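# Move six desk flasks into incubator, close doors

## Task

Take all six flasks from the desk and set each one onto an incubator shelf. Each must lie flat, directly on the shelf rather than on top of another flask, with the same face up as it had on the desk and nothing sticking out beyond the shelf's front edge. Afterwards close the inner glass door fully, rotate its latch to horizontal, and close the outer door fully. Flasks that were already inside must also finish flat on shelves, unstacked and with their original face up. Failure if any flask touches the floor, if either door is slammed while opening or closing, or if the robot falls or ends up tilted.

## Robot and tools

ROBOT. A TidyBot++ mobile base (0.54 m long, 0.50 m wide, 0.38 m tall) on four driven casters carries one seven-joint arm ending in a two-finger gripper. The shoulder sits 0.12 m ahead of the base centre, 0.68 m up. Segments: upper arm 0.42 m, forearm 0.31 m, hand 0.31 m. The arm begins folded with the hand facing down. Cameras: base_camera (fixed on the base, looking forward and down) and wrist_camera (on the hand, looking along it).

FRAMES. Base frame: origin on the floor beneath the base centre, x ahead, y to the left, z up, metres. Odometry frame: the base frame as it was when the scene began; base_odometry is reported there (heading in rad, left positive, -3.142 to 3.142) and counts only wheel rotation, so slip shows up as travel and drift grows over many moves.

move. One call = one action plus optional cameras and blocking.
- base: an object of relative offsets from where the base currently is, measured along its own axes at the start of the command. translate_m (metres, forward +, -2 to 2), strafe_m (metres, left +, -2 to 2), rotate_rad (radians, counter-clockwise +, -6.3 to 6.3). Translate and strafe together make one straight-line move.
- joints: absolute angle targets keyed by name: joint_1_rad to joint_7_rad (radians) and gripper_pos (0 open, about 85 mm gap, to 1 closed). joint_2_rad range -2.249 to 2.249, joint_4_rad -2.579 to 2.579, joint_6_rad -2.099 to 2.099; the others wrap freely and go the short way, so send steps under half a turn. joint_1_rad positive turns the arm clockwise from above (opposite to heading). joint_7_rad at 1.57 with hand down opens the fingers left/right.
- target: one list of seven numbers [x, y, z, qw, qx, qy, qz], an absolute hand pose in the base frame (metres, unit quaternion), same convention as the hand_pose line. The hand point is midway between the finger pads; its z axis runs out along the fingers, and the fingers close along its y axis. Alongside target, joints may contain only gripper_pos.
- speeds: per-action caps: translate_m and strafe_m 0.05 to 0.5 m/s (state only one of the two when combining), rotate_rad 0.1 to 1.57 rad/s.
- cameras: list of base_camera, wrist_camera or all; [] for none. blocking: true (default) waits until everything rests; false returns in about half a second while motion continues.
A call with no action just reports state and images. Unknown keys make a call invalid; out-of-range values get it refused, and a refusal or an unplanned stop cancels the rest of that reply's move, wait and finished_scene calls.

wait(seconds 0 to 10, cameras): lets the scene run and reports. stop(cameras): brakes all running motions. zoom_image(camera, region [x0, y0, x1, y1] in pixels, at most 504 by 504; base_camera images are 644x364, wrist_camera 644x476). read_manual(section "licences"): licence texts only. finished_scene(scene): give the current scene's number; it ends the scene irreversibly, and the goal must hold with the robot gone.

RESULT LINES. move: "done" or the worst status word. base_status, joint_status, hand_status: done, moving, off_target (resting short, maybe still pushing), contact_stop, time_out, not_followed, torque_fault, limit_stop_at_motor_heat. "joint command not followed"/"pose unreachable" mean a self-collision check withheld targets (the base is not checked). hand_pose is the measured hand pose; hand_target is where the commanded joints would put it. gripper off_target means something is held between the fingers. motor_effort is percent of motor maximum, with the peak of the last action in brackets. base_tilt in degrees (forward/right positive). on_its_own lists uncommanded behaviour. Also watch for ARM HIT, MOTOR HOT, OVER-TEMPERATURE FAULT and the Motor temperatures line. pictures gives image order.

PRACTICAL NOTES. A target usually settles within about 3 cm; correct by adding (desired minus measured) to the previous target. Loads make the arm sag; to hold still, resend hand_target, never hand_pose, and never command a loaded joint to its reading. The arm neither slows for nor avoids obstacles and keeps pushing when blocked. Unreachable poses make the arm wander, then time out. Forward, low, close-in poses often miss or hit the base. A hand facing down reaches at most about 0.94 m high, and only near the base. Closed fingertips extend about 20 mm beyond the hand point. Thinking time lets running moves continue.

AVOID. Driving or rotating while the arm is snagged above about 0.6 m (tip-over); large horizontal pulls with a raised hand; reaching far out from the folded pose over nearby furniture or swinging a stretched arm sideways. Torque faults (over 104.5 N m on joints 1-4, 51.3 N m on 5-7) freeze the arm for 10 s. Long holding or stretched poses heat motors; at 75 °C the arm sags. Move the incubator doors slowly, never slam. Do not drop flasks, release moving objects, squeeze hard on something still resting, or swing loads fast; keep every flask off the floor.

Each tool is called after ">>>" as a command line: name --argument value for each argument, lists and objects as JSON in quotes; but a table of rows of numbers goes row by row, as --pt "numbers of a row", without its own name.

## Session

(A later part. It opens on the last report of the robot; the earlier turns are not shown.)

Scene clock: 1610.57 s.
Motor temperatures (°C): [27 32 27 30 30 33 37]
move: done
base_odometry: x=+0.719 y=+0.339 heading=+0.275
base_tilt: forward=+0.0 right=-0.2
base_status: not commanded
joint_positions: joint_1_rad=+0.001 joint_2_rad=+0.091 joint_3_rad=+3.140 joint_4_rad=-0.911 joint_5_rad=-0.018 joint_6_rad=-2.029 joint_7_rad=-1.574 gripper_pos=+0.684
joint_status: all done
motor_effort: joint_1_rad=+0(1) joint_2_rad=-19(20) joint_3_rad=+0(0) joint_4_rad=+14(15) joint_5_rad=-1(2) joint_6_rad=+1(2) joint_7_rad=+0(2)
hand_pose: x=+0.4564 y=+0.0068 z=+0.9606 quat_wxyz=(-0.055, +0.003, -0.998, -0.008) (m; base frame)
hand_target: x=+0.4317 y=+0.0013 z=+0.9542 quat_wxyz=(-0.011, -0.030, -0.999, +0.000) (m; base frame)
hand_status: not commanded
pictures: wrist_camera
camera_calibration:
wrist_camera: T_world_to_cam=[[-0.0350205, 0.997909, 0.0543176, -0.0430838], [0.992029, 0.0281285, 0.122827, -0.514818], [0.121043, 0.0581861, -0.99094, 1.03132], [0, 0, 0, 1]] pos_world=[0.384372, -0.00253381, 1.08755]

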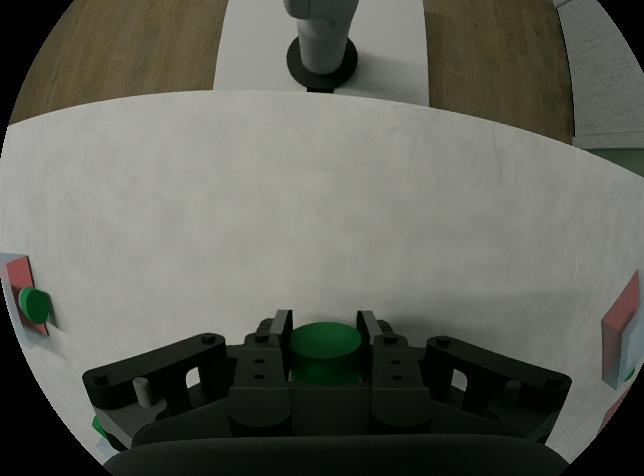

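>>> move --joints '{"joint_2_rad": 0.09, "joint_4_rad": -1.0}' --cameras '[]'

>>> move --joints '{"joint_2_rad": 0.09, "joint_4_rad": -1.03}' --cameras '["wrist_camera"]'

Scene clock: 1626.27 s.
Motor temperatures (°C): [27 32 27 30 30 33 37]
move: done
base_odometry: x=+0.719 y=+0.339 heading=+0.275
base_tilt: forward=+0.0 right=-0.2
base_status: not commanded
joint_positions: joint_1_rad=+0.001 joint_2_rad=+0.092 joint_3_rad=+3.140 joint_4_rad=-0.986 joint_5_rad=-0.018 joint_6_rad=-2.029 joint_7_rad=-1.575 gripper_pos=+0.684
joint_status: all done
motor_effort: joint_1_rad=+0(1) joint_2_rad=-19(21) joint_3_rad=+0(0) joint_4_rad=+14(16) joint_5_rad=+0(1) joint_6_rad=+1(2) joint_7_rad=+0(1)
hand_pose: x=+0.4453 y=+0.0068 z=+0.9386 quat_wxyz=(-0.017, +0.003, -1.000, -0.008) (m; base frame)
hand_target: x=+0.4208 y=+0.0013 z=+0.9353 quat_wxyz=(+0.024, -0.030, -0.999, +0.001) (m; base frame)
hand_status: not commanded
pictures: none
No camera images: "cameras" was empty.

Scene clock: 1626.93 s.
Motor temperatures (°C): [27 32 27 30 30 33 37]
move: done
base_odometry: x=+0.719 y=+0.339 heading=+0.275
base_tilt: forward=+0.0 right=-0.2
base_status: not commanded
joint_positions: joint_1_rad=+0.001 joint_2_rad=+0.092 joint_3_rad=+3.140 joint_4_rad=-1.016 joint_5_rad=-0.018 joint_6_rad=-2.029 joint_7_rad=-1.575 gripper_pos=+0.684
joint_status: all done
motor_effort: joint_1_rad=+0(1) joint_2_rad=-19(21) joint_3_rad=+0(0) joint_4_rad=+15(16) joint_5_rad=+0(1) joint_6_rad=+0(1) joint_7_rad=+1(1)
hand_pose: x=+0.4403 y=+0.0068 z=+0.9300 quat_wxyz=(-0.002, +0.003, -1.000, -0.008) (m; base frame)
hand_target: x=+0.4157 y=+0.0013 z=+0.9275 quat_wxyz=(+0.039, -0.030, -0.999, +0.001) (m; base frame)
hand_status: not commanded
pictures: wrist_camera
camera_calibration:
wrist_camera: T_world_to_cam=[[-0.0289369, 0.997926, 0.0574928, -0.0475797], [0.999445, 0.0279353, 0.0181502, -0.400998], [0.0165065, 0.0579861, -0.998181, 1.0557], [0, 0, 0, 1]] pos_world=[0.381973, -0.00253279, 1.06379]

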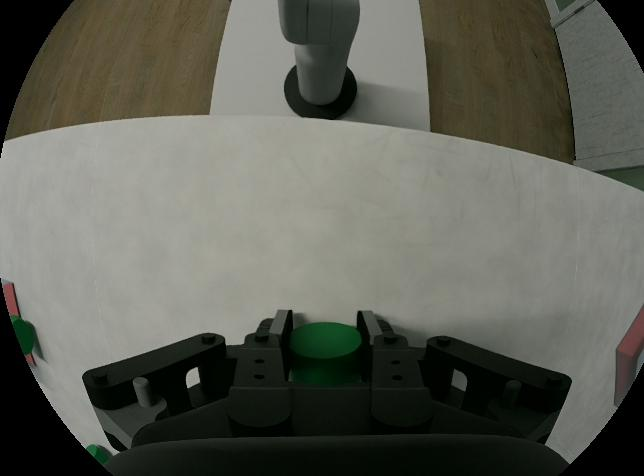

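>>> move --joints '{"joint_2_rad": 0.09, "joint_4_rad": -1.05}' --cameras '[]'

>>> move --joints '{"gripper_pos": 0.35}' --cameras '["wrist_camera"]'

Scene clock: 1634.40 s.
Motor temperatures (°C): [27 32 27 30 30 33 37]
move: done
base_odometry: x=+0.719 y=+0.339 heading=+0.275
base_tilt: forward=+0.0 right=-0.2
base_status: not commanded
joint_positions: joint_1_rad=+0.001 joint_2_rad=+0.092 joint_3_rad=+3.140 joint_4_rad=-1.035 joint_5_rad=-0.018 joint_6_rad=-2.029 joint_7_rad=-1.575 gripper_pos=+0.684
joint_status: all done
motor_effort: joint_1_rad=-1(1) joint_2_rad=-19(21) joint_3_rad=+0(0) joint_4_rad=+15(15) joint_5_rad=+0(1) joint_6_rad=+0(0) joint_7_rad=+0(1)
hand_pose: x=+0.4369 y=+0.0068 z=+0.9245 quat_wxyz=(+0.007, +0.003, -1.000, -0.008) (m; base frame)
hand_target: x=+0.4122 y=+0.0013 z=+0.9223 quat_wxyz=(+0.049, -0.030, -0.998, +0.001) (m; base frame)
hand_status: not commanded
pictures: none
No camera images: "cameras" was empty.

Scene clock: 1635.20 s.
Motor temperatures (°C): [27 32 27 30 30 33 37]
move: done
base_odometry: x=+0.719 y=+0.339 heading=+0.275
base_tilt: forward=+0.0 right=-0.2
base_status: not commanded
joint_positions: joint_1_rad=+0.001 joint_2_rad=+0.092 joint_3_rad=+3.140 joint_4_rad=-1.035 joint_5_rad=-0.018 joint_6_rad=-2.029 joint_7_rad=-1.575 gripper_pos=+0.350
joint_status: all done
motor_effort: joint_1_rad=-1(1) joint_2_rad=-19(20) joint_3_rad=+0(0) joint_4_rad=+14(15) joint_5_rad=+0(1) joint_6_rad=+0(0) joint_7_rad=-1(1)
hand_pose: x=+0.4369 y=+0.0068 z=+0.9245 quat_wxyz=(+0.007, +0.003, -1.000, -0.008) (m; base frame)
hand_target: x=+0.4122 y=+0.0013 z=+0.9223 quat_wxyz=(+0.049, -0.030, -0.998, +0.001) (m; base frame)
hand_status: not commanded
pictures: wrist_camera
camera_calibration:
wrist_camera: T_world_to_cam=[[-0.027804, 0.997927, 0.0580448, -0.0483689], [0.999609, 0.0279308, -0.00137404, -0.379538], [-0.00299243, 0.0579839, -0.998313, 1.05895], [0, 0, 0, 1]] pos_world=[0.381214, -0.00253277, 1.05945]

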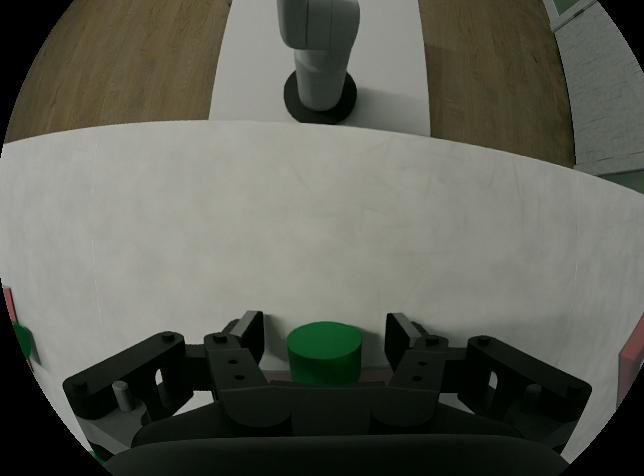

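>>> move --base '{"translate_m": -0.15}' --speeds '{"translate_m": 0.2}' --cameras '[]'

>>> move --joints '{"joint_2_rad": -0.16, "joint_4_rad": -1.02}' --cameras '[]'

>>> move --joints '{"joint_2_rad": -0.155, "joint_4_rad": -1.3, "joint_6_rad": -0.777}' --cameras '[]'

>>> move --base '{"translate_m": -0.16}' --speeds '{"translate_m": 0.2}' --joints '{"joint_2_rad": -0.06, "joint_4_rad": -1.3, "joint_6_rad": -0.86, "gripper_pos": 0.3}' --cameras '[]'

>>> move --joints '{"joint_2_rad": -0.06, "joint_4_rad": -1.715, "joint_6_rad": -0.38, "joint_7_rad": -1.571}' --cameras '["wrist_camera"]'

Scene clock: 1650.43 s.
Motor temperatures (°C): [27 32 27 30 30 33 37]
move: done
base_odometry: x=+0.575 y=+0.298 heading=+0.275
base_tilt: forward=+0.0 right=-0.2
base_status: done
joint_positions: joint_1_rad=+0.001 joint_2_rad=+0.091 joint_3_rad=+3.140 joint_4_rad=-1.035 joint_5_rad=-0.018 joint_6_rad=-2.029 joint_7_rad=-1.575 gripper_pos=+0.350
joint_status: not commanded
motor_effort: joint_1_rad=+0(1) joint_2_rad=-19(22) joint_3_rad=+0(0) joint_4_rad=+14(15) joint_5_rad=-1(1) joint_6_rad=+0(1) joint_7_rad=-1(1)
hand_pose: x=+0.4367 y=+0.0068 z=+0.9247 quat_wxyz=(+0.007, +0.003, -1.000, -0.008) (m; base frame)
hand_target: x=+0.4122 y=+0.0013 z=+0.9223 quat_wxyz=(+0.049, -0.030, -0.998, +0.001) (m; base frame)
hand_status: not commanded
pictures: none
No camera images: "cameras" was empty.

Scene clock: 1651.73 s.
Motor temperatures (°C): [27 32 27 30 30 33 37]
move: done
base_odometry: x=+0.575 y=+0.298 heading=+0.275
base_tilt: forward=+0.0 right=-0.2
base_status: not commanded
joint_positions: joint_1_rad=+0.001 joint_2_rad=-0.162 joint_3_rad=+3.140 joint_4_rad=-1.032 joint_5_rad=-0.018 joint_6_rad=-2.029 joint_7_rad=-1.575 gripper_pos=+0.350
joint_status: all done
motor_effort: joint_1_rad=+0(1) joint_2_rad=-7(23) joint_3_rad=+0(0) joint_4_rad=+13(15) joint_5_rad=+0(1) joint_6_rad=+3(3) joint_7_rad=+0(1)
hand_pose: x=+0.3661 y=+0.0069 z=+0.9974 quat_wxyz=(-0.121, +0.004, -0.993, -0.008) (m; base frame)
hand_target: x=+0.3467 y=+0.0013 z=+0.9962 quat_wxyz=(-0.091, -0.029, -0.995, -0.003) (m; base frame)
hand_status: not commanded
pictures: none
No camera images: "cameras" was empty.

Scene clock: 1653.80 s.
Motor temperatures (°C): [27 32 27 30 30 33 37]
move: done
base_odometry: x=+0.575 y=+0.298 heading=+0.275
base_tilt: forward=+0.0 right=-0.2
base_status: not commanded
joint_positions: joint_1_rad=+0.001 joint_2_rad=-0.161 joint_3_rad=+3.140 joint_4_rad=-1.280 joint_5_rad=-0.018 joint_6_rad=-0.861 joint_7_rad=-1.575 gripper_pos=+0.350
joint_status: all done
motor_effort: joint_1_rad=+0(1) joint_2_rad=-14(15) joint_3_rad=+0(0) joint_4_rad=+19(20) joint_5_rad=+0(1) joint_6_rad=+8(9) joint_7_rad=+1(1)
hand_pose: x=+0.6198 y=+0.0064 z=+1.1108 quat_wxyz=(-0.549, -0.002, -0.836, -0.010) (m; base frame)
hand_target: x=+0.6326 y=+0.0013 z=+1.1203 quat_wxyz=(-0.572, -0.024, -0.819, -0.017) (m; base frame)
hand_status: not commanded
pictures: none
No camera images: "cameras" was empty.

Scene clock: 1655.37 s.
Motor temperatures (°C): [27 32 27 30 30 33 37]
move: done
base_odometry: x=+0.421 y=+0.254 heading=+0.275
base_tilt: forward=+0.0 right=-0.2
base_status: done
joint_positions: joint_1_rad=+0.001 joint_2_rad=-0.062 joint_3_rad=+3.140 joint_4_rad=-1.286 joint_5_rad=-0.018 joint_6_rad=-0.860 joint_7_rad=-1.575 gripper_pos=+0.300
joint_status: all done
motor_effort: joint_1_rad=+0(1) joint_2_rad=-18(23) joint_3_rad=+0(1) joint_4_rad=+20(21) joint_5_rad=+0(1) joint_6_rad=+8(9) joint_7_rad=+1(1)
hand_pose: x=+0.6598 y=+0.0064 z=+1.0554 quat_wxyz=(-0.504, -0.003, -0.864, -0.010) (m; base frame)
hand_target: x=+0.6598 y=+0.0013 z=+1.0467 quat_wxyz=(-0.497, -0.026, -0.867, -0.015) (m; base frame)
hand_status: not commanded
pictures: none
No camera images: "cameras" was empty.

Scene clock: 1657.30 s.
Motor temperatures (°C): [27 32 27 30 30 33 37]
move: done
base_odometry: x=+0.421 y=+0.254 heading=+0.275
base_tilt: forward=+0.1 right=-0.2
base_status: not commanded
joint_positions: joint_1_rad=+0.001 joint_2_rad=-0.061 joint_3_rad=+3.140 joint_4_rad=-1.695 joint_5_rad=-0.018 joint_6_rad=-0.462 joint_7_rad=-1.575 gripper_pos=+0.300
joint_status: all done
motor_effort: joint_1_rad=+0(1) joint_2_rad=-20(22) joint_3_rad=+0(1) joint_4_rad=+21(22) joint_5_rad=-1(1) joint_6_rad=+8(8) joint_7_rad=+0(2)
hand_pose: x=+0.6761 y=+0.0046 z=+0.9257 quat_wxyz=(-0.499, -0.006, -0.867, -0.009) (m; base frame)
hand_target: x=+0.6854 y=+0.0013 z=+0.9360 quat_wxyz=(-0.525, +0.000, -0.851, +0.000) (m; base frame)
hand_status: not commanded
pictures: wrist_camera
camera_calibration:
wrist_camera: T_world_to_cam=[[-0.0452789, 0.998731, 0.0220396, 0.00550041], [0.490403, 0.00300146, 0.871491, -1.08225], [0.870319, 0.0502684, -0.489917, -0.000152724], [0, 0, 0, 1]] pos_world=[0.53112, -0.00223743, 0.942974]

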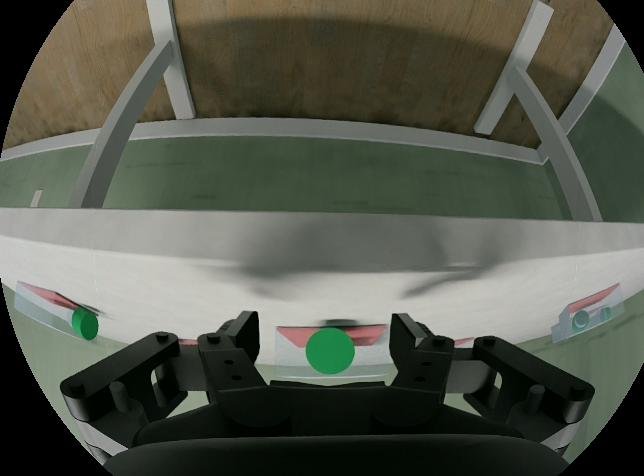

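>>> move --base '{"translate_m": 0.07}' --speeds '{"translate_m": 0.1}' --cameras '[]'

>>> move --joints '{"gripper_pos": 0.8}' --cameras '["wrist_camera"]'

Scene clock: 1698.10 s.
Motor temperatures (°C): [27 32 27 30 30 33 37]
move: done
base_odometry: x=+0.488 y=+0.273 heading=+0.275
base_tilt: forward=+0.0 right=-0.2
base_status: done
joint_positions: joint_1_rad=+0.001 joint_2_rad=-0.057 joint_3_rad=+3.140 joint_4_rad=-1.696 joint_5_rad=-0.018 joint_6_rad=-0.458 joint_7_rad=-1.575 gripper_pos=+0.300
joint_status: not commanded
motor_effort: joint_1_rad=-1(1) joint_2_rad=-20(22) joint_3_rad=+0(0) joint_4_rad=+21(21) joint_5_rad=+0(1) joint_6_rad=+8(8) joint_7_rad=-1(1)
hand_pose: x=+0.6777 y=+0.0046 z=+0.9244 quat_wxyz=(-0.499, -0.006, -0.867, -0.009) (m; base frame)
hand_target: x=+0.6854 y=+0.0013 z=+0.9360 quat_wxyz=(-0.525, +0.000, -0.851, +0.000) (m; base frame)
hand_status: not commanded
pictures: none
No camera images: "cameras" was empty.

Scene clock: 1698.93 s.
Motor temperatures (°C): [27 32 27 30 30 33 37]
move: off_target
base_odometry: x=+0.488 y=+0.273 heading=+0.275
base_tilt: forward=+0.0 right=-0.2
base_status: not commanded
joint_positions: joint_1_rad=+0.001 joint_2_rad=-0.057 joint_3_rad=+3.140 joint_4_rad=-1.696 joint_5_rad=-0.018 joint_6_rad=-0.456 joint_7_rad=-1.575 gripper_pos=+0.691
joint_status: gripper_pos off_target (ended at +0.691, target +0.800)
motor_effort: joint_1_rad=+0(1) joint_2_rad=-20(20) joint_3_rad=+0(0) joint_4_rad=+20(21) joint_5_rad=+0(1) joint_6_rad=+8(8) joint_7_rad=-1(1)
hand_pose: x=+0.6779 y=+0.0046 z=+0.9248 quat_wxyz=(-0.500, -0.006, -0.866, -0.009) (m; base frame)
hand_target: x=+0.6854 y=+0.0013 z=+0.9360 quat_wxyz=(-0.525, +0.000, -0.851, +0.000) (m; base frame)
hand_status: not commanded
pictures: wrist_camera
camera_calibration:
wrist_camera: T_world_to_cam=[[-0.0452239, 0.998736, 0.0219198, 0.00578503], [0.489072, 0.00300225, 0.872238, -1.08212], [0.87107, 0.0501663, -0.488589, -0.00382176], [0, 0, 0, 1]] pos_world=[0.532822, -0.00233721, 0.941869]

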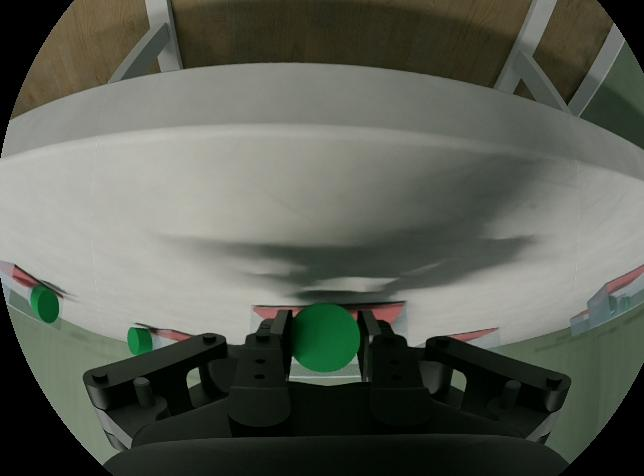

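>>> move --joints '{"joint_2_rad": -0.097, "joint_4_rad": -1.54, "joint_6_rad": -0.705}' --cameras '[]'

>>> move --base '{"translate_m": -0.38}' --speeds '{"translate_m": 0.35}' --cameras '["base_camera", "wrist_camera"]'

>>> move --base '{"translate_m": -0.37, "strafe_m": -0.30, "rotate_rad": -1.571}' --speeds '{"translate_m": 0.3, "rotate_rad": 0.8}' --cameras '["base_camera"]'

Scene clock: 1727.07 s.
Motor temperatures (°C): [27 32 27 30 30 33 37]
move: done
base_odometry: x=+0.488 y=+0.273 heading=+0.275
base_tilt: forward=+0.0 right=-0.2
base_status: not commanded
joint_positions: joint_1_rad=+0.001 joint_2_rad=-0.080 joint_3_rad=+3.140 joint_4_rad=-1.561 joint_5_rad=-0.018 joint_6_rad=-0.627 joint_7_rad=-1.575 gripper_pos=+0.691
joint_status: all done
motor_effort: joint_1_rad=+0(1) joint_2_rad=-19(22) joint_3_rad=+0(0) joint_4_rad=+22(23) joint_5_rad=+0(1) joint_6_rad=+9(9) joint_7_rad=+0(1)
hand_pose: x=+0.6660 y=+0.0054 z=+0.9698 quat_wxyz=(-0.494, -0.005, -0.870, -0.009) (m; base frame)
hand_target: x=+0.6509 y=+0.0013 z=+0.9708 quat_wxyz=(-0.477, +0.000, -0.879, +0.000) (m; base frame)
hand_status: not commanded
pictures: none
No camera images: "cameras" was empty.

Scene clock: 1729.23 s.
Motor temperatures (°C): [27 32 27 30 30 33 37]
move: done
base_odometry: x=+0.123 y=+0.170 heading=+0.276
base_tilt: forward=+0.0 right=-0.2
base_status: done
joint_positions: joint_1_rad=+0.001 joint_2_rad=-0.088 joint_3_rad=+3.140 joint_4_rad=-1.561 joint_5_rad=-0.018 joint_6_rad=-0.630 joint_7_rad=-1.575 gripper_pos=+0.691
joint_status: not commanded
motor_effort: joint_1_rad=+0(1) joint_2_rad=-19(24) joint_3_rad=+0(1) joint_4_rad=+21(22) joint_5_rad=+0(1) joint_6_rad=+9(9) joint_7_rad=+0(1)
hand_pose: x=+0.6631 y=+0.0054 z=+0.9736 quat_wxyz=(-0.496, -0.005, -0.868, -0.010) (m; base frame)
hand_target: x=+0.6509 y=+0.0013 z=+0.9708 quat_wxyz=(-0.477, +0.000, -0.879, +0.000) (m; base frame)
hand_status: not commanded
pictures: base_camera, wrist_camera
camera_calibration:
wrist_camera: T_world_to_cam=[[-0.0482286, 0.99859, 0.022186, 0.00493492], [0.49629, 0.00468132, 0.868144, -1.1182], [0.866816, 0.0528801, -0.495816, 0.042648], [0, 0, 0, 1]] pos_world=[0.518224, -0.00194852, 0.991798]

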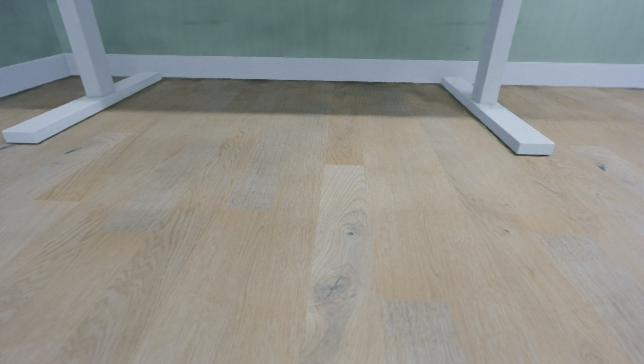

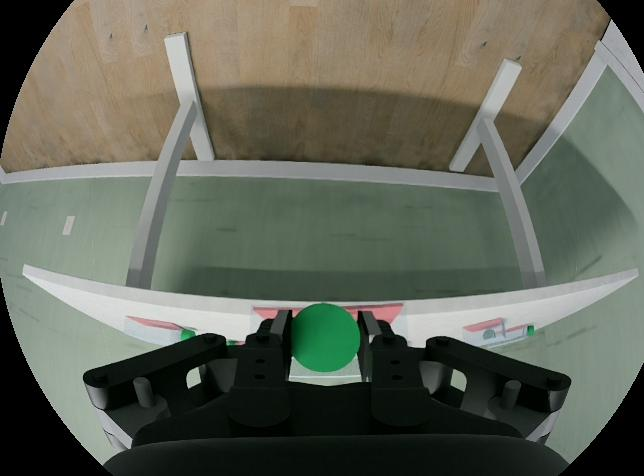

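Scene clock: 1732.07 s.
Motor temperatures (°C): [27 32 27 30 30 33 37]
move: done
base_odometry: x=-0.152 y=-0.220 heading=-1.295
base_tilt: forward=+0.1 right=-0.2
base_status: done
joint_positions: joint_1_rad=-0.001 joint_2_rad=-0.086 joint_3_rad=+3.143 joint_4_rad=-1.561 joint_5_rad=-0.018 joint_6_rad=-0.630 joint_7_rad=-1.575 gripper_pos=+0.691
joint_status: not commanded
motor_effort: joint_1_rad=+0(3) joint_2_rad=-19(22) joint_3_rad=+0(4) joint_4_rad=+22(22) joint_5_rad=+0(1) joint_6_rad=+9(9) joint_7_rad=+0(1)
hand_pose: x=+0.6637 y=+0.0044 z=+0.9725 quat_wxyz=(-0.495, -0.006, -0.869, -0.009) (m; base frame)
hand_target: x=+0.6509 y=+0.0013 z=+0.9708 quat_wxyz=(-0.477, +0.000, -0.879, +0.000) (m; base frame)
hand_status: not commanded
pictures: base_camera

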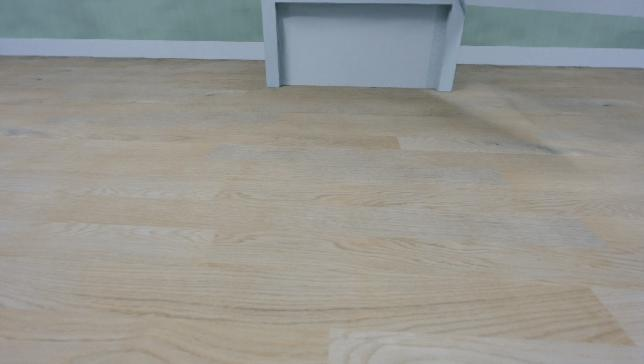

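>>> move --base '{"translate_m": 0.60, "strafe_m": -0.10}' --speeds '{"translate_m": 0.35}' --cameras '["base_camera", "wrist_camera"]'

Scene clock: 1751.13 s.
Motor temperatures (°C): [27 32 27 30 30 33 37]
move: done
base_odometry: x=-0.085 y=-0.824 heading=-1.296
base_tilt: forward=+0.0 right=-0.2
base_status: done
joint_positions: joint_1_rad=-0.001 joint_2_rad=-0.087 joint_3_rad=+3.143 joint_4_rad=-1.561 joint_5_rad=-0.018 joint_6_rad=-0.631 joint_7_rad=-1.575 gripper_pos=+0.691
joint_status: not commanded
motor_effort: joint_1_rad=+0(1) joint_2_rad=-19(22) joint_3_rad=+0(1) joint_4_rad=+21(22) joint_5_rad=-1(1) joint_6_rad=+9(9) joint_7_rad=+0(1)
hand_pose: x=+0.6634 y=+0.0044 z=+0.9728 quat_wxyz=(-0.495, -0.006, -0.869, -0.009) (m; base frame)
hand_target: x=+0.6509 y=+0.0013 z=+0.9708 quat_wxyz=(-0.477, +0.000, -0.879, +0.000) (m; base frame)
hand_status: not commanded
pictures: base_camera, wrist_camera
camera_calibration:
wrist_camera: T_world_to_cam=[[-0.0463738, 0.998668, 0.0226057, 0.00437418], [0.497946, 0.00349257, 0.867201, -1.11784], [0.865967, 0.0514718, -0.497445, 0.0442458], [0, 0, 0, 1]] pos_world=[0.518512, -0.00274164, 0.991303]

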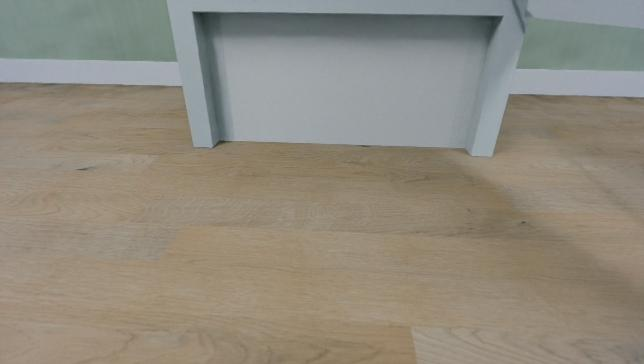

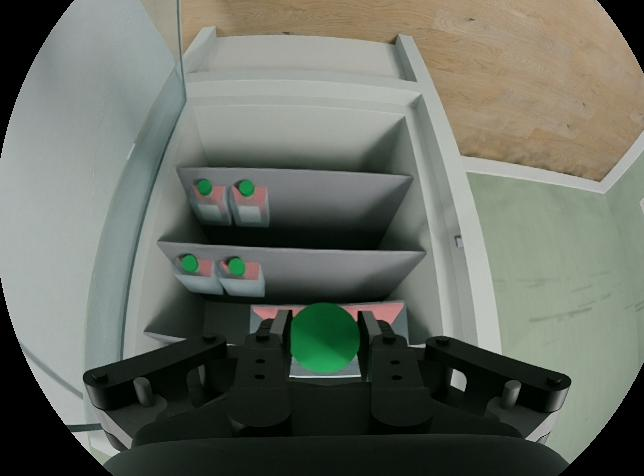

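>>> move --base '{"translate_m": 0.25, "strafe_m": 0.03, "rotate_rad": -0.028}' --speeds '{"translate_m": 0.25}' --cameras '["base_camera", "wrist_camera"]'

Scene clock: 1812.90 s.
Motor temperatures (°C): [27 32 27 31 30 33 37]
move: done
base_odometry: x=+0.012 y=-1.057 heading=-1.325
base_tilt: forward=+0.0 right=-0.2
base_status: done
joint_positions: joint_1_rad=+0.001 joint_2_rad=-0.087 joint_3_rad=+3.144 joint_4_rad=-1.561 joint_5_rad=-0.018 joint_6_rad=-0.632 joint_7_rad=-1.575 gripper_pos=+0.691
joint_status: not commanded
motor_effort: joint_1_rad=+0(3) joint_2_rad=-19(22) joint_3_rad=+0(3) joint_4_rad=+21(22) joint_5_rad=-1(1) joint_6_rad=+9(9) joint_7_rad=+0(1)
hand_pose: x=+0.6631 y=+0.0028 z=+0.9730 quat_wxyz=(-0.495, -0.007, -0.869, -0.009) (m; base frame)
hand_target: x=+0.6509 y=+0.0013 z=+0.9708 quat_wxyz=(-0.477, +0.000, -0.879, +0.000) (m; base frame)
hand_status: not commanded
pictures: base_camera, wrist_camera
camera_calibration:
wrist_camera: T_world_to_cam=[[-0.0436335, 0.998789, 0.0227314, 0.00389982], [0.497856, 0.00201169, 0.867258, -1.11787], [0.866162, 0.0491584, -0.497341, 0.0444588], [0, 0, 0, 1]] pos_world=[0.518199, -0.00383182, 0.991502]

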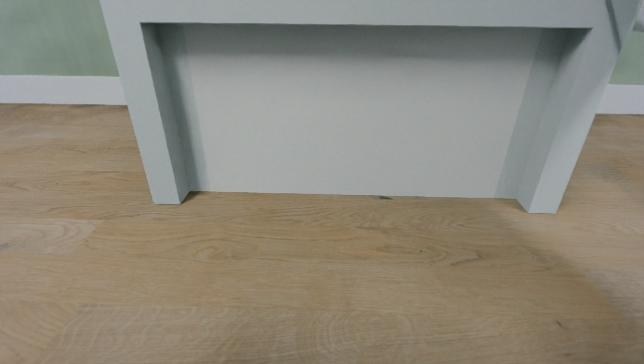

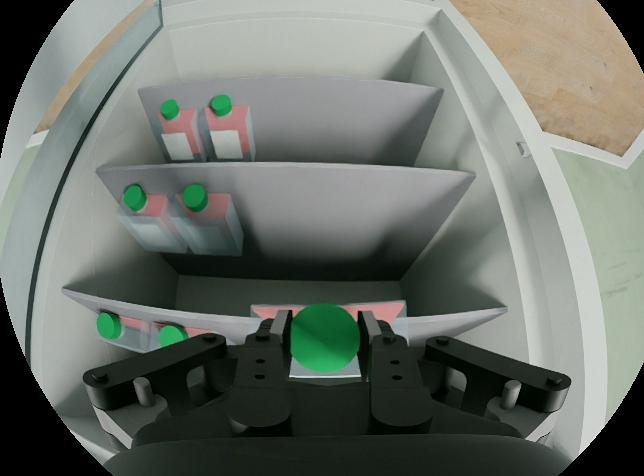

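>>> move --base '{"translate_m": 0.15}' --speeds '{"translate_m": 0.2}' --cameras '["wrist_camera"]'

Scene clock: 1841.33 s.
Motor temperatures (°C): [27 32 27 31 30 33 37]
move: done
base_odometry: x=+0.048 y=-1.202 heading=-1.324
base_tilt: forward=+0.1 right=-0.2
base_status: done
joint_positions: joint_1_rad=+0.001 joint_2_rad=-0.087 joint_3_rad=+3.144 joint_4_rad=-1.561 joint_5_rad=-0.018 joint_6_rad=-0.632 joint_7_rad=-1.575 gripper_pos=+0.691
joint_status: not commanded
motor_effort: joint_1_rad=+0(1) joint_2_rad=-19(22) joint_3_rad=+0(1) joint_4_rad=+21(22) joint_5_rad=-1(1) joint_6_rad=+8(9) joint_7_rad=+0(1)
hand_pose: x=+0.6631 y=+0.0028 z=+0.9729 quat_wxyz=(-0.495, -0.007, -0.869, -0.009) (m; base frame)
hand_target: x=+0.6509 y=+0.0013 z=+0.9708 quat_wxyz=(-0.477, +0.000, -0.879, +0.000) (m; base frame)
hand_status: not commanded
pictures: wrist_camera
camera_calibration:
wrist_camera: T_world_to_cam=[[-0.04362, 0.998789, 0.0227537, 0.0038729], [0.498243, 0.0020076, 0.867035, -1.11776], [0.865939, 0.049157, -0.497727, 0.0449093], [0, 0, 0, 1]] pos_world=[0.518198, -0.0038318, 0.991404]

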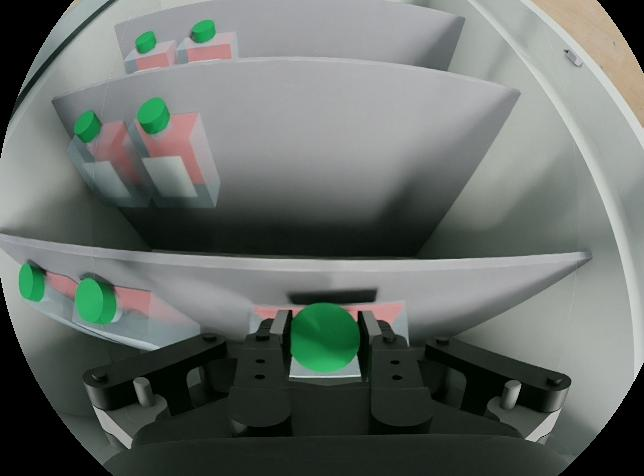

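>>> move --base '{"translate_m": 0.07}' --speeds '{"translate_m": 0.1}' --cameras '[]'

>>> move --joints '{"joint_2_rad": -0.077, "joint_4_rad": -1.642, "joint_6_rad": -0.48}' --cameras '["wrist_camera"]'

Scene clock: 1881.43 s.
Motor temperatures (°C): [27 32 27 31 30 33 37]
move: done
base_odometry: x=+0.066 y=-1.270 heading=-1.324
base_tilt: forward=+0.0 right=-0.2
base_status: done
joint_positions: joint_1_rad=+0.001 joint_2_rad=-0.088 joint_3_rad=+3.144 joint_4_rad=-1.561 joint_5_rad=-0.018 joint_6_rad=-0.632 joint_7_rad=-1.575 gripper_pos=+0.691
joint_status: not commanded
motor_effort: joint_1_rad=-1(1) joint_2_rad=-20(23) joint_3_rad=+0(1) joint_4_rad=+22(22) joint_5_rad=-1(1) joint_6_rad=+9(9) joint_7_rad=+0(1)
hand_pose: x=+0.6630 y=+0.0028 z=+0.9730 quat_wxyz=(-0.495, -0.007, -0.869, -0.009) (m; base frame)
hand_target: x=+0.6509 y=+0.0013 z=+0.9708 quat_wxyz=(-0.477, +0.000, -0.879, +0.000) (m; base frame)
hand_status: not commanded
pictures: none
No camera images: "cameras" was empty.

Scene clock: 1882.37 s.
Motor temperatures (°C): [27 32 27 31 30 33 37]
move: done
base_odometry: x=+0.066 y=-1.270 heading=-1.324
base_tilt: forward=+0.0 right=-0.2
base_status: not commanded
joint_positions: joint_1_rad=+0.001 joint_2_rad=-0.085 joint_3_rad=+3.144 joint_4_rad=-1.624 joint_5_rad=-0.018 joint_6_rad=-0.540 joint_7_rad=-1.575 gripper_pos=+0.691
joint_status: all done
motor_effort: joint_1_rad=+0(1) joint_2_rad=-19(20) joint_3_rad=+0(0) joint_4_rad=+21(22) joint_5_rad=-1(1) joint_6_rad=+8(9) joint_7_rad=+0(1)
hand_pose: x=+0.6695 y=+0.0024 z=+0.9598 quat_wxyz=(-0.507, -0.008, -0.862, -0.008) (m; base frame)
hand_target: x=+0.6779 y=+0.0013 z=+0.9610 quat_wxyz=(-0.521, +0.000, -0.853, +0.000) (m; base frame)
hand_status: not commanded
pictures: wrist_camera
camera_calibration:
wrist_camera: T_world_to_cam=[[-0.0424692, 0.998863, 0.021638, 0.00519645], [0.474818, 0.00112321, 0.880083, -1.10643], [0.879059, 0.0476505, -0.474326, 0.00163378], [0, 0, 0, 1]] pos_world=[0.524136, -0.00402565, 0.97441]

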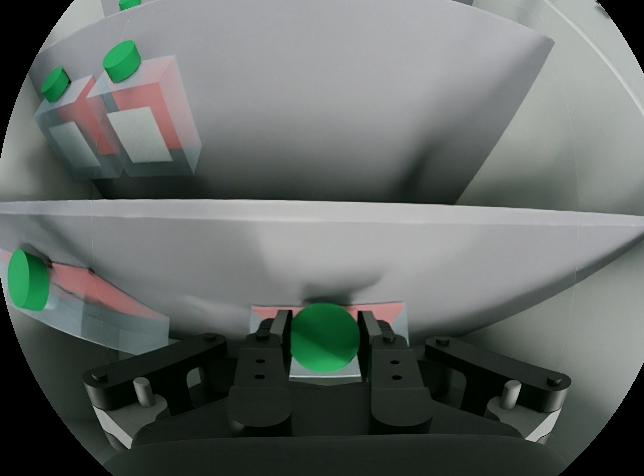

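>>> move --joints '{"joint_2_rad": -0.062, "joint_4_rad": -1.68, "joint_6_rad": -0.44}' --cameras '["wrist_camera"]'

Scene clock: 1893.73 s.
Motor temperatures (°C): [27 32 27 31 30 33 37]
move: done
base_odometry: x=+0.066 y=-1.270 heading=-1.324
base_tilt: forward=+0.0 right=-0.2
base_status: not commanded
joint_positions: joint_1_rad=+0.001 joint_2_rad=-0.085 joint_3_rad=+3.144 joint_4_rad=-1.645 joint_5_rad=-0.018 joint_6_rad=-0.498 joint_7_rad=-1.575 gripper_pos=+0.691
joint_status: all done
motor_effort: joint_1_rad=+0(1) joint_2_rad=-15(19) joint_3_rad=+0(0) joint_4_rad=+18(21) joint_5_rad=-1(1) joint_6_rad=+6(9) joint_7_rad=+1(1)
hand_pose: x=+0.6727 y=+0.0021 z=+0.9587 quat_wxyz=(-0.516, -0.008, -0.857, -0.008) (m; base frame)
hand_target: x=+0.6820 y=+0.0013 z=+0.9412 quat_wxyz=(-0.516, +0.000, -0.857, +0.000) (m; base frame)
hand_status: not commanded
pictures: wrist_camera
camera_calibration:
wrist_camera: T_world_to_cam=[[-0.0421549, 0.998897, 0.0206802, 0.0063703], [0.456199, 0.000829081, 0.889877, -1.10393], [0.888879, 0.046947, -0.455731, -0.0260907], [0, 0, 0, 1]] pos_world=[0.527071, -0.00422315, 0.970338]

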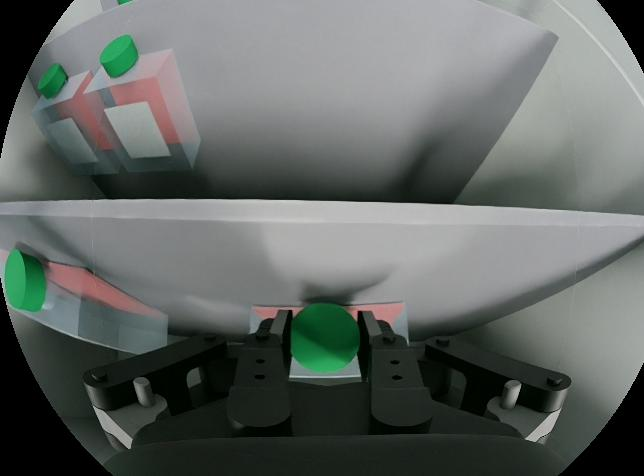

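>>> move --joints '{"joint_2_rad": -0.085, "joint_4_rad": -1.65, "joint_6_rad": -0.41}' --cameras '[]'

>>> move --joints '{"gripper_pos": 0.5}' --cameras '["wrist_camera"]'

Scene clock: 1910.40 s.
Motor temperatures (°C): [27 32 27 31 30 33 37]
move: done
base_odometry: x=+0.066 y=-1.270 heading=-1.324
base_tilt: forward=+0.0 right=-0.2
base_status: not commanded
joint_positions: joint_1_rad=+0.001 joint_2_rad=-0.085 joint_3_rad=+3.144 joint_4_rad=-1.645 joint_5_rad=-0.018 joint_6_rad=-0.492 joint_7_rad=-1.575 gripper_pos=+0.691
joint_status: all done
motor_effort: joint_1_rad=+0(1) joint_2_rad=-19(21) joint_3_rad=+0(0) joint_4_rad=+22(22) joint_5_rad=-1(1) joint_6_rad=+9(9) joint_7_rad=+0(1)
hand_pose: x=+0.6735 y=+0.0021 z=+0.9602 quat_wxyz=(-0.518, -0.008, -0.855, -0.008) (m; base frame)
hand_target: x=+0.6838 y=+0.0013 z=+0.9804 quat_wxyz=(-0.551, +0.000, -0.835, +0.000) (m; base frame)
hand_status: not commanded
pictures: none
No camera images: "cameras" was empty.

Scene clock: 1911.10 s.
Motor temperatures (°C): [27 32 27 31 30 33 37]
move: done
base_odometry: x=+0.066 y=-1.270 heading=-1.324
base_tilt: forward=+0.0 right=-0.2
base_status: not commanded
joint_positions: joint_1_rad=+0.001 joint_2_rad=-0.085 joint_3_rad=+3.144 joint_4_rad=-1.645 joint_5_rad=-0.018 joint_6_rad=-0.489 joint_7_rad=-1.575 gripper_pos=+0.500
joint_status: all done
motor_effort: joint_1_rad=+0(1) joint_2_rad=-19(20) joint_3_rad=+0(0) joint_4_rad=+20(22) joint_5_rad=+0(1) joint_6_rad=+8(9) joint_7_rad=+1(1)
hand_pose: x=+0.6741 y=+0.0021 z=+0.9612 quat_wxyz=(-0.520, -0.008, -0.854, -0.008) (m; base frame)
hand_target: x=+0.6838 y=+0.0013 z=+0.9804 quat_wxyz=(-0.551, +0.000, -0.835, +0.000) (m; base frame)
hand_status: not commanded
pictures: wrist_camera
camera_calibration:
wrist_camera: T_world_to_cam=[[-0.0421612, 0.998906, 0.0202095, 0.00685769], [0.448252, 0.000834427, 0.893907, -1.10524], [0.892912, 0.0467472, -0.447797, -0.0364776], [0, 0, 0, 1]] pos_world=[0.528287, -0.00422273, 0.971508]

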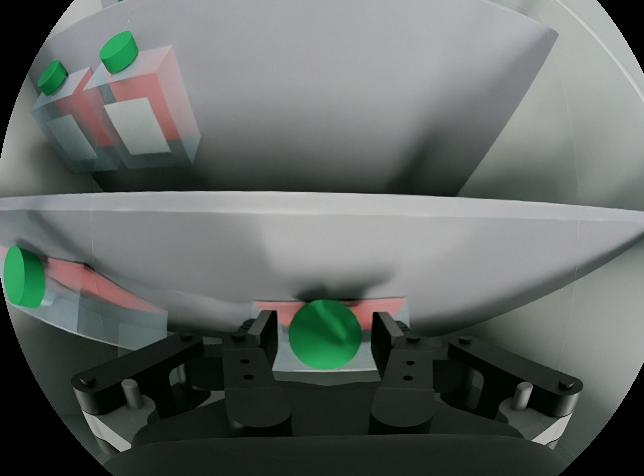

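>>> move --base '{"translate_m": -0.07}' --speeds '{"translate_m": 0.08}' --cameras '["wrist_camera"]'

>>> move --base '{"translate_m": -0.42}' --speeds '{"translate_m": 0.4}' --joints '{"gripper_pos": 0.3}' --cameras '["wrist_camera"]'

>>> move --base '{"translate_m": -1.26, "strafe_m": 0.768, "rotate_rad": 1.6}' --speeds '{"rotate_rad": 1.0}' --joints '{"joint_2_rad": 0.13, "joint_4_rad": -0.82, "joint_6_rad": -2.099, "joint_7_rad": 1.5, "gripper_pos": 0.3}' --cameras '["base_camera"]'

>>> move --base '{"translate_m": 0.26}' --speeds '{"translate_m": 0.3}' --cameras '["wrist_camera"]'

Scene clock: 1981.93 s.
Motor temperatures (°C): [27 32 27 31 30 33 37]
move: done
base_odometry: x=+0.048 y=-1.202 heading=-1.325
base_tilt: forward=+0.1 right=-0.1
base_status: done
joint_positions: joint_1_rad=+0.001 joint_2_rad=-0.084 joint_3_rad=+3.144 joint_4_rad=-1.645 joint_5_rad=-0.018 joint_6_rad=-0.488 joint_7_rad=-1.575 gripper_pos=+0.500
joint_status: not commanded
motor_effort: joint_1_rad=+0(1) joint_2_rad=-19(22) joint_3_rad=+0(1) joint_4_rad=+21(22) joint_5_rad=-1(1) joint_6_rad=+8(9) joint_7_rad=+0(1)
hand_pose: x=+0.6746 y=+0.0021 z=+0.9607 quat_wxyz=(-0.519, -0.008, -0.854, -0.008) (m; base frame)
hand_target: x=+0.6838 y=+0.0013 z=+0.9804 quat_wxyz=(-0.551, +0.000, -0.835, +0.000) (m; base frame)
hand_status: not commanded
pictures: wrist_camera
camera_calibration:
wrist_camera: T_world_to_cam=[[-0.0421502, 0.998906, 0.0202318, 0.00685924], [0.448653, 0.000830443, 0.893706, -1.10512], [0.892712, 0.0467469, -0.448197, -0.0366075], [0, 0, 0, 1]] pos_world=[0.528786, -0.00422271, 0.971109]

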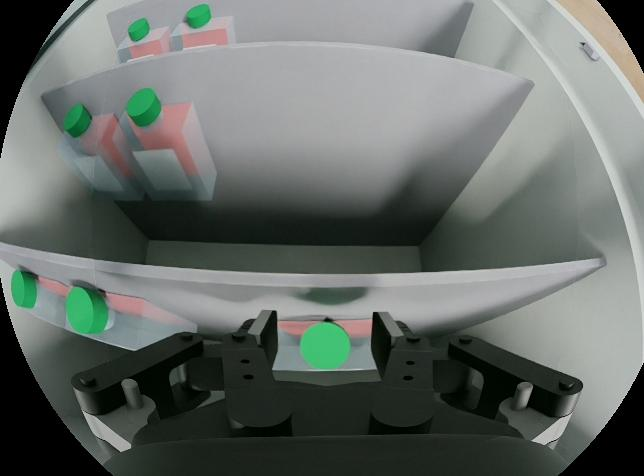

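Scene clock: 1984.30 s.
Motor temperatures (°C): [27 32 27 31 30 33 37]
move: done
base_odometry: x=-0.054 y=-0.795 heading=-1.324
base_tilt: forward=+0.0 right=-0.2
base_status: done
joint_positions: joint_1_rad=+0.001 joint_2_rad=-0.086 joint_3_rad=+3.144 joint_4_rad=-1.645 joint_5_rad=-0.018 joint_6_rad=-0.485 joint_7_rad=-1.575 gripper_pos=+0.300
joint_status: all done
motor_effort: joint_1_rad=+0(2) joint_2_rad=-18(23) joint_3_rad=+0(2) joint_4_rad=+20(22) joint_5_rad=-1(2) joint_6_rad=+8(9) joint_7_rad=+0(1)
hand_pose: x=+0.6743 y=+0.0021 z=+0.9625 quat_wxyz=(-0.521, -0.008, -0.853, -0.008) (m; base frame)
hand_target: x=+0.6838 y=+0.0013 z=+0.9804 quat_wxyz=(-0.551, +0.000, -0.835, +0.000) (m; base frame)
hand_status: not commanded
pictures: wrist_camera
camera_calibration:
wrist_camera: T_world_to_cam=[[-0.0421929, 0.998907, 0.0201357, 0.00694062], [0.444731, 0.000730465, 0.895664, -1.10579], [0.89467, 0.0467456, -0.444276, -0.0407077], [0, 0, 0, 1]] pos_world=[0.528494, -0.00422239, 0.972194]

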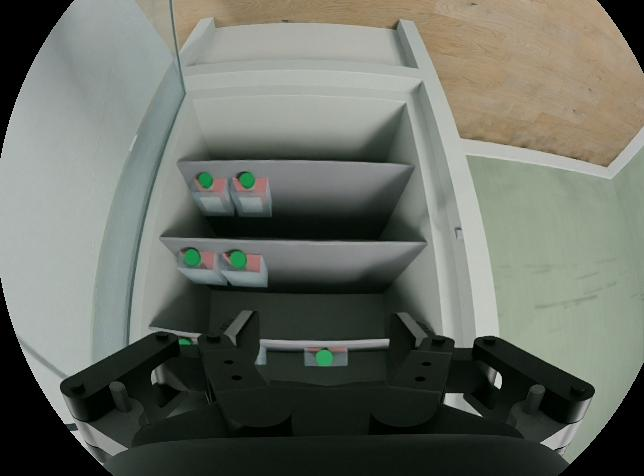

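Scene clock: 1988.77 s.
Motor temperatures (°C): [27 32 27 31 30 33 37]
move: done
base_odometry: x=+0.383 y=+0.614 heading=+0.276
base_tilt: forward=+0.0 right=-0.2
base_status: done
joint_positions: joint_1_rad=+0.002 joint_2_rad=+0.125 joint_3_rad=+3.145 joint_4_rad=-0.840 joint_5_rad=-0.018 joint_6_rad=-2.017 joint_7_rad=+1.443 gripper_pos=+0.300
joint_status: all done
motor_effort: joint_1_rad=+0(3) joint_2_rad=-19(23) joint_3_rad=+0(3) joint_4_rad=+14(22) joint_5_rad=-1(2) joint_6_rad=+2(9) joint_7_rad=+0(2)
hand_pose: x=+0.4796 y=+0.0047 z=+0.9710 quat_wxyz=(-0.013, +0.995, -0.062, +0.079) (m; base frame)
hand_target: x=+0.4580 y=+0.0013 z=+0.9719 quat_wxyz=(-0.002, +0.998, -0.035, +0.046) (m; base frame)
hand_status: not commanded
pictures: base_camera

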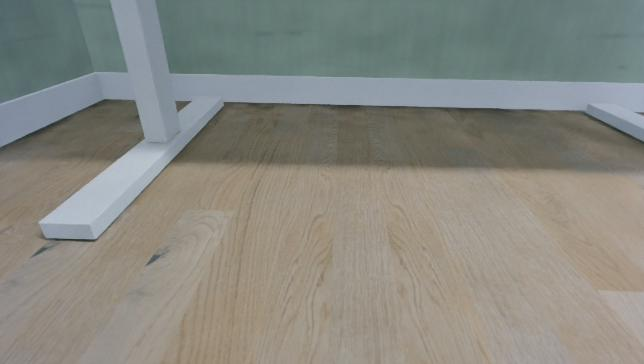

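Scene clock: 1990.60 s.
Motor temperatures (°C): [27 32 27 31 30 33 37]
move: done
base_odometry: x=+0.634 y=+0.685 heading=+0.276
base_tilt: forward=+0.0 right=-0.2
base_status: done
joint_positions: joint_1_rad=+0.002 joint_2_rad=+0.134 joint_3_rad=+3.145 joint_4_rad=-0.839 joint_5_rad=-0.018 joint_6_rad=-2.021 joint_7_rad=+1.443 gripper_pos=+0.300
joint_status: not commanded
motor_effort: joint_1_rad=+0(1) joint_2_rad=-20(24) joint_3_rad=+0(0) joint_4_rad=+14(15) joint_5_rad=+0(1) joint_6_rad=+2(3) joint_7_rad=+0(1)
hand_pose: x=+0.4808 y=+0.0047 z=+0.9680 quat_wxyz=(-0.012, +0.995, -0.062, +0.073) (m; base frame)
hand_target: x=+0.4580 y=+0.0013 z=+0.9719 quat_wxyz=(-0.002, +0.998, -0.035, +0.046) (m; base frame)
hand_status: not commanded
pictures: wrist_camera
camera_calibration:
wrist_camera: T_world_to_cam=[[-0.10401, -0.994518, 0.0107545, 0.0441996], [-0.986, 0.10169, -0.132148, 0.65756], [0.13033, -0.0243486, -0.991172, 1.03197], [0, 0, 0, 1]] pos_world=[0.518454, 0.00221702, 1.10928]

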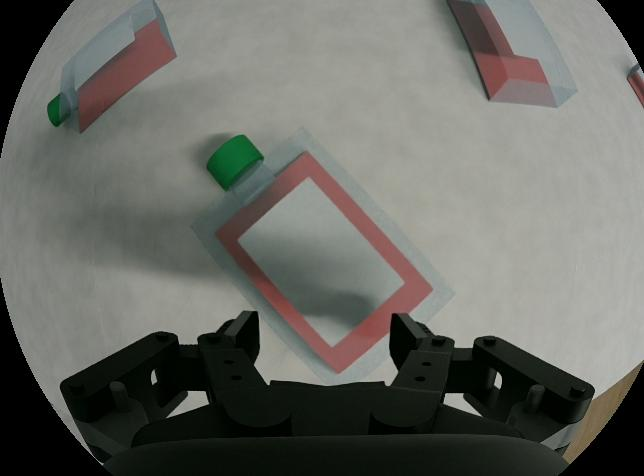

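>>> move --base '{"translate_m": 0.065, "strafe_m": 0.049}' --speeds '{"translate_m": 0.15}' --joints '{"joint_2_rad": 0.13, "joint_4_rad": -0.81, "joint_7_rad": 2.26}' --cameras '[]'

>>> move --joints '{"joint_2_rad": 0.19, "joint_4_rad": -0.83, "joint_6_rad": -2.099}' --cameras '["wrist_camera"]'

Scene clock: 2030.53 s.
Motor temperatures (°C): [27 32 27 31 30 33 37]
move: done
base_odometry: x=+0.683 y=+0.750 heading=+0.276
base_tilt: forward=+0.0 right=-0.2
base_status: done
joint_positions: joint_1_rad=+0.002 joint_2_rad=+0.135 joint_3_rad=+3.145 joint_4_rad=-0.832 joint_5_rad=-0.018 joint_6_rad=-2.023 joint_7_rad=+2.205 gripper_pos=+0.300
joint_status: all done
motor_effort: joint_1_rad=-1(2) joint_2_rad=-21(24) joint_3_rad=+0(1) joint_4_rad=+14(15) joint_5_rad=-1(2) joint_6_rad=+2(2) joint_7_rad=+0(1)
hand_pose: x=+0.4816 y=+0.0047 z=+0.9696 quat_wxyz=(+0.017, +0.947, +0.313, +0.075) (m; base frame)
hand_target: x=+0.4593 y=+0.0013 z=+0.9748 quat_wxyz=(+0.017, +0.940, +0.337, +0.048) (m; base frame)
hand_status: not commanded
pictures: none
No camera images: "cameras" was empty.

Scene clock: 2031.37 s.
Motor temperatures (°C): [27 32 27 31 30 33 37]
move: done
base_odometry: x=+0.683 y=+0.750 heading=+0.276
base_tilt: forward=+0.0 right=-0.2
base_status: not commanded
joint_positions: joint_1_rad=+0.002 joint_2_rad=+0.178 joint_3_rad=+3.145 joint_4_rad=-0.829 joint_5_rad=-0.018 joint_6_rad=-2.023 joint_7_rad=+2.205 gripper_pos=+0.300
joint_status: all done
motor_effort: joint_1_rad=-1(1) joint_2_rad=-20(24) joint_3_rad=+0(1) joint_4_rad=+12(15) joint_5_rad=-1(2) joint_6_rad=+1(3) joint_7_rad=+0(1)
hand_pose: x=+0.4940 y=+0.0047 z=+0.9547 quat_wxyz=(+0.010, +0.948, +0.313, +0.056) (m; base frame)
hand_target: x=+0.4734 y=+0.0013 z=+0.9483 quat_wxyz=(+0.004, +0.941, +0.338, +0.011) (m; base frame)
hand_status: not commanded
pictures: wrist_camera
camera_calibration:
wrist_camera: T_world_to_cam=[[0.605543, -0.789831, 0.0973854, -0.38847], [-0.785688, -0.612804, -0.0846498, 0.52797], [0.126537, -0.0252554, -0.99164, 1.01932], [0, 0, 0, 1]] pos_world=[0.521074, 0.0424594, 1.09332]

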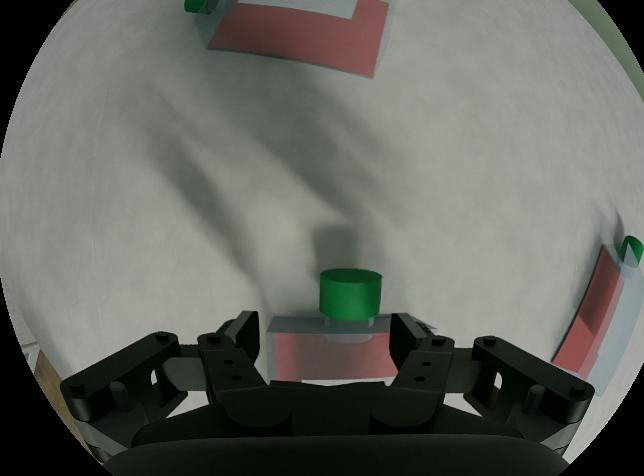

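>>> move --joints '{"joint_2_rad": 0.12, "joint_4_rad": -0.81}' --cameras '[]'

>>> move --base '{"translate_m": 0.024}' --speeds '{"translate_m": 0.1}' --cameras '[]'

>>> move --joints '{"joint_2_rad": 0.22, "joint_4_rad": -0.83, "joint_6_rad": -2.099}' --cameras '["wrist_camera"]'

Scene clock: 2057.33 s.
Motor temperatures (°C): [27 32 27 31 30 33 37]
move: done
base_odometry: x=+0.683 y=+0.750 heading=+0.276
base_tilt: forward=+0.0 right=-0.2
base_status: not commanded
joint_positions: joint_1_rad=+0.002 joint_2_rad=+0.133 joint_3_rad=+3.145 joint_4_rad=-0.827 joint_5_rad=-0.018 joint_6_rad=-2.023 joint_7_rad=+2.205 gripper_pos=+0.300
joint_status: all done
motor_effort: joint_1_rad=+0(1) joint_2_rad=-20(24) joint_3_rad=+0(0) joint_4_rad=+14(15) joint_5_rad=+0(2) joint_6_rad=+2(2) joint_7_rad=+0(1)
hand_pose: x=+0.4817 y=+0.0047 z=+0.9717 quat_wxyz=(+0.018, +0.947, +0.313, +0.078) (m; base frame)
hand_target: x=+0.4564 y=+0.0013 z=+0.9781 quat_wxyz=(+0.019, +0.940, +0.337, +0.053) (m; base frame)
hand_status: not commanded
pictures: none
No camera images: "cameras" was empty.

Scene clock: 2058.20 s.
Motor temperatures (°C): [27 32 27 31 30 33 37]
move: done
base_odometry: x=+0.706 y=+0.757 heading=+0.276
base_tilt: forward=+0.0 right=-0.2
base_status: done
joint_positions: joint_1_rad=+0.002 joint_2_rad=+0.131 joint_3_rad=+3.145 joint_4_rad=-0.827 joint_5_rad=-0.018 joint_6_rad=-2.023 joint_7_rad=+2.205 gripper_pos=+0.300
joint_status: not commanded
motor_effort: joint_1_rad=+0(1) joint_2_rad=-20(24) joint_3_rad=+0(1) joint_4_rad=+14(15) joint_5_rad=+0(1) joint_6_rad=+2(3) joint_7_rad=+0(1)
hand_pose: x=+0.4810 y=+0.0047 z=+0.9725 quat_wxyz=(+0.018, +0.946, +0.313, +0.078) (m; base frame)
hand_target: x=+0.4564 y=+0.0013 z=+0.9781 quat_wxyz=(+0.019, +0.940, +0.337, +0.053) (m; base frame)
hand_status: not commanded
pictures: none
No camera images: "cameras" was empty.

Scene clock: 2059.23 s.
Motor temperatures (°C): [27 32 27 31 30 33 37]
move: done
base_odometry: x=+0.706 y=+0.757 heading=+0.276
base_tilt: forward=+0.1 right=-0.2
base_status: not commanded
joint_positions: joint_1_rad=+0.002 joint_2_rad=+0.223 joint_3_rad=+3.145 joint_4_rad=-0.827 joint_5_rad=-0.018 joint_6_rad=-2.023 joint_7_rad=+2.205 gripper_pos=+0.300
joint_status: all done
motor_effort: joint_1_rad=-1(1) joint_2_rad=-23(27) joint_3_rad=+0(0) joint_4_rad=+14(16) joint_5_rad=+0(1) joint_6_rad=+1(2) joint_7_rad=-1(1)
hand_pose: x=+0.5062 y=+0.0047 z=+0.9379 quat_wxyz=(+0.003, +0.949, +0.313, +0.035) (m; base frame)
hand_target: x=+0.4812 y=+0.0013 z=+0.9376 quat_wxyz=(-0.001, +0.941, +0.338, -0.003) (m; base frame)
hand_status: not commanded
pictures: wrist_camera
camera_calibration:
wrist_camera: T_world_to_cam=[[0.609268, -0.789809, 0.0706659, -0.371088], [-0.788629, -0.612832, -0.0500169, 0.505025], [0.0828102, -0.0252554, -0.996245, 1.02762], [0, 0, 0, 1]] pos_world=[0.539272, 0.0423594, 1.07525]

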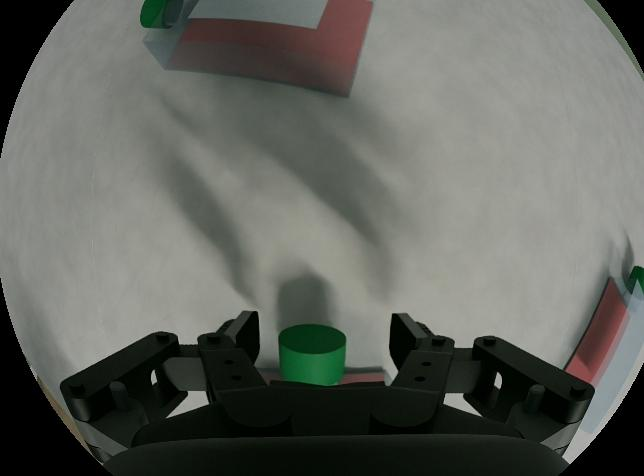

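>>> move --base '{"translate_m": -0.021}' --speeds '{"translate_m": 0.06}' --cameras '[]'

>>> move --joints '{"joint_2_rad": 0.265, "joint_4_rad": -0.83}' --cameras '["wrist_camera"]'

Scene clock: 2069.20 s.
Motor temperatures (°C): [27 32 27 31 30 33 37]
move: done
base_odometry: x=+0.686 y=+0.751 heading=+0.276
base_tilt: forward=+0.0 right=-0.2
base_status: done
joint_positions: joint_1_rad=+0.002 joint_2_rad=+0.224 joint_3_rad=+3.145 joint_4_rad=-0.827 joint_5_rad=-0.018 joint_6_rad=-2.024 joint_7_rad=+2.205 gripper_pos=+0.300
joint_status: not commanded
motor_effort: joint_1_rad=+0(1) joint_2_rad=-24(27) joint_3_rad=+0(1) joint_4_rad=+14(15) joint_5_rad=-1(1) joint_6_rad=+1(2) joint_7_rad=+0(1)
hand_pose: x=+0.5062 y=+0.0047 z=+0.9376 quat_wxyz=(+0.003, +0.949, +0.313, +0.034) (m; base frame)
hand_target: x=+0.4812 y=+0.0013 z=+0.9376 quat_wxyz=(-0.001, +0.941, +0.338, -0.003) (m; base frame)
hand_status: not commanded
pictures: none
No camera images: "cameras" was empty.

Scene clock: 2070.03 s.
Motor temperatures (°C): [27 32 27 31 30 33 37]
move: done
base_odometry: x=+0.686 y=+0.751 heading=+0.276
base_tilt: forward=+0.0 right=-0.2
base_status: not commanded
joint_positions: joint_1_rad=+0.002 joint_2_rad=+0.261 joint_3_rad=+3.145 joint_4_rad=-0.827 joint_5_rad=-0.018 joint_6_rad=-2.024 joint_7_rad=+2.205 gripper_pos=+0.300
joint_status: all done
motor_effort: joint_1_rad=+0(1) joint_2_rad=-25(27) joint_3_rad=+0(1) joint_4_rad=+15(15) joint_5_rad=-1(1) joint_6_rad=+1(1) joint_7_rad=+0(1)
hand_pose: x=+0.5153 y=+0.0046 z=+0.9232 quat_wxyz=(-0.003, +0.950, +0.313, +0.017) (m; base frame)
hand_target: x=+0.4923 y=+0.0013 z=+0.9210 quat_wxyz=(-0.009, +0.941, +0.338, -0.025) (m; base frame)
hand_status: not commanded
pictures: wrist_camera
camera_calibration:
wrist_camera: T_world_to_cam=[[0.611496, -0.789827, 0.0473848, -0.355291], [-0.789973, -0.612813, -0.0200785, 0.484599], [0.0448966, -0.0251548, -0.998675, 1.03397], [0, 0, 0, 1]] pos_world=[0.553658, 0.0423591, 1.05916]

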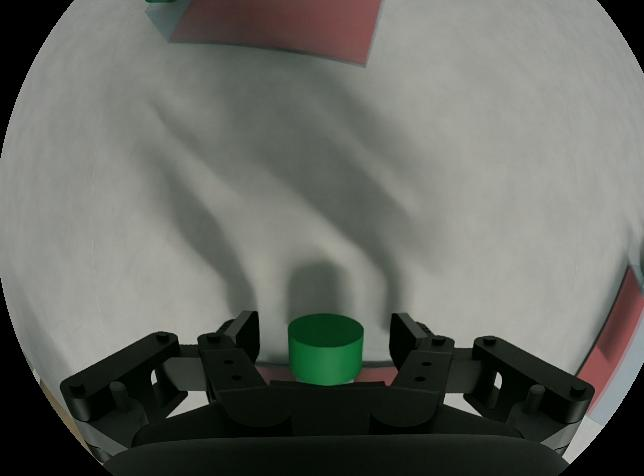

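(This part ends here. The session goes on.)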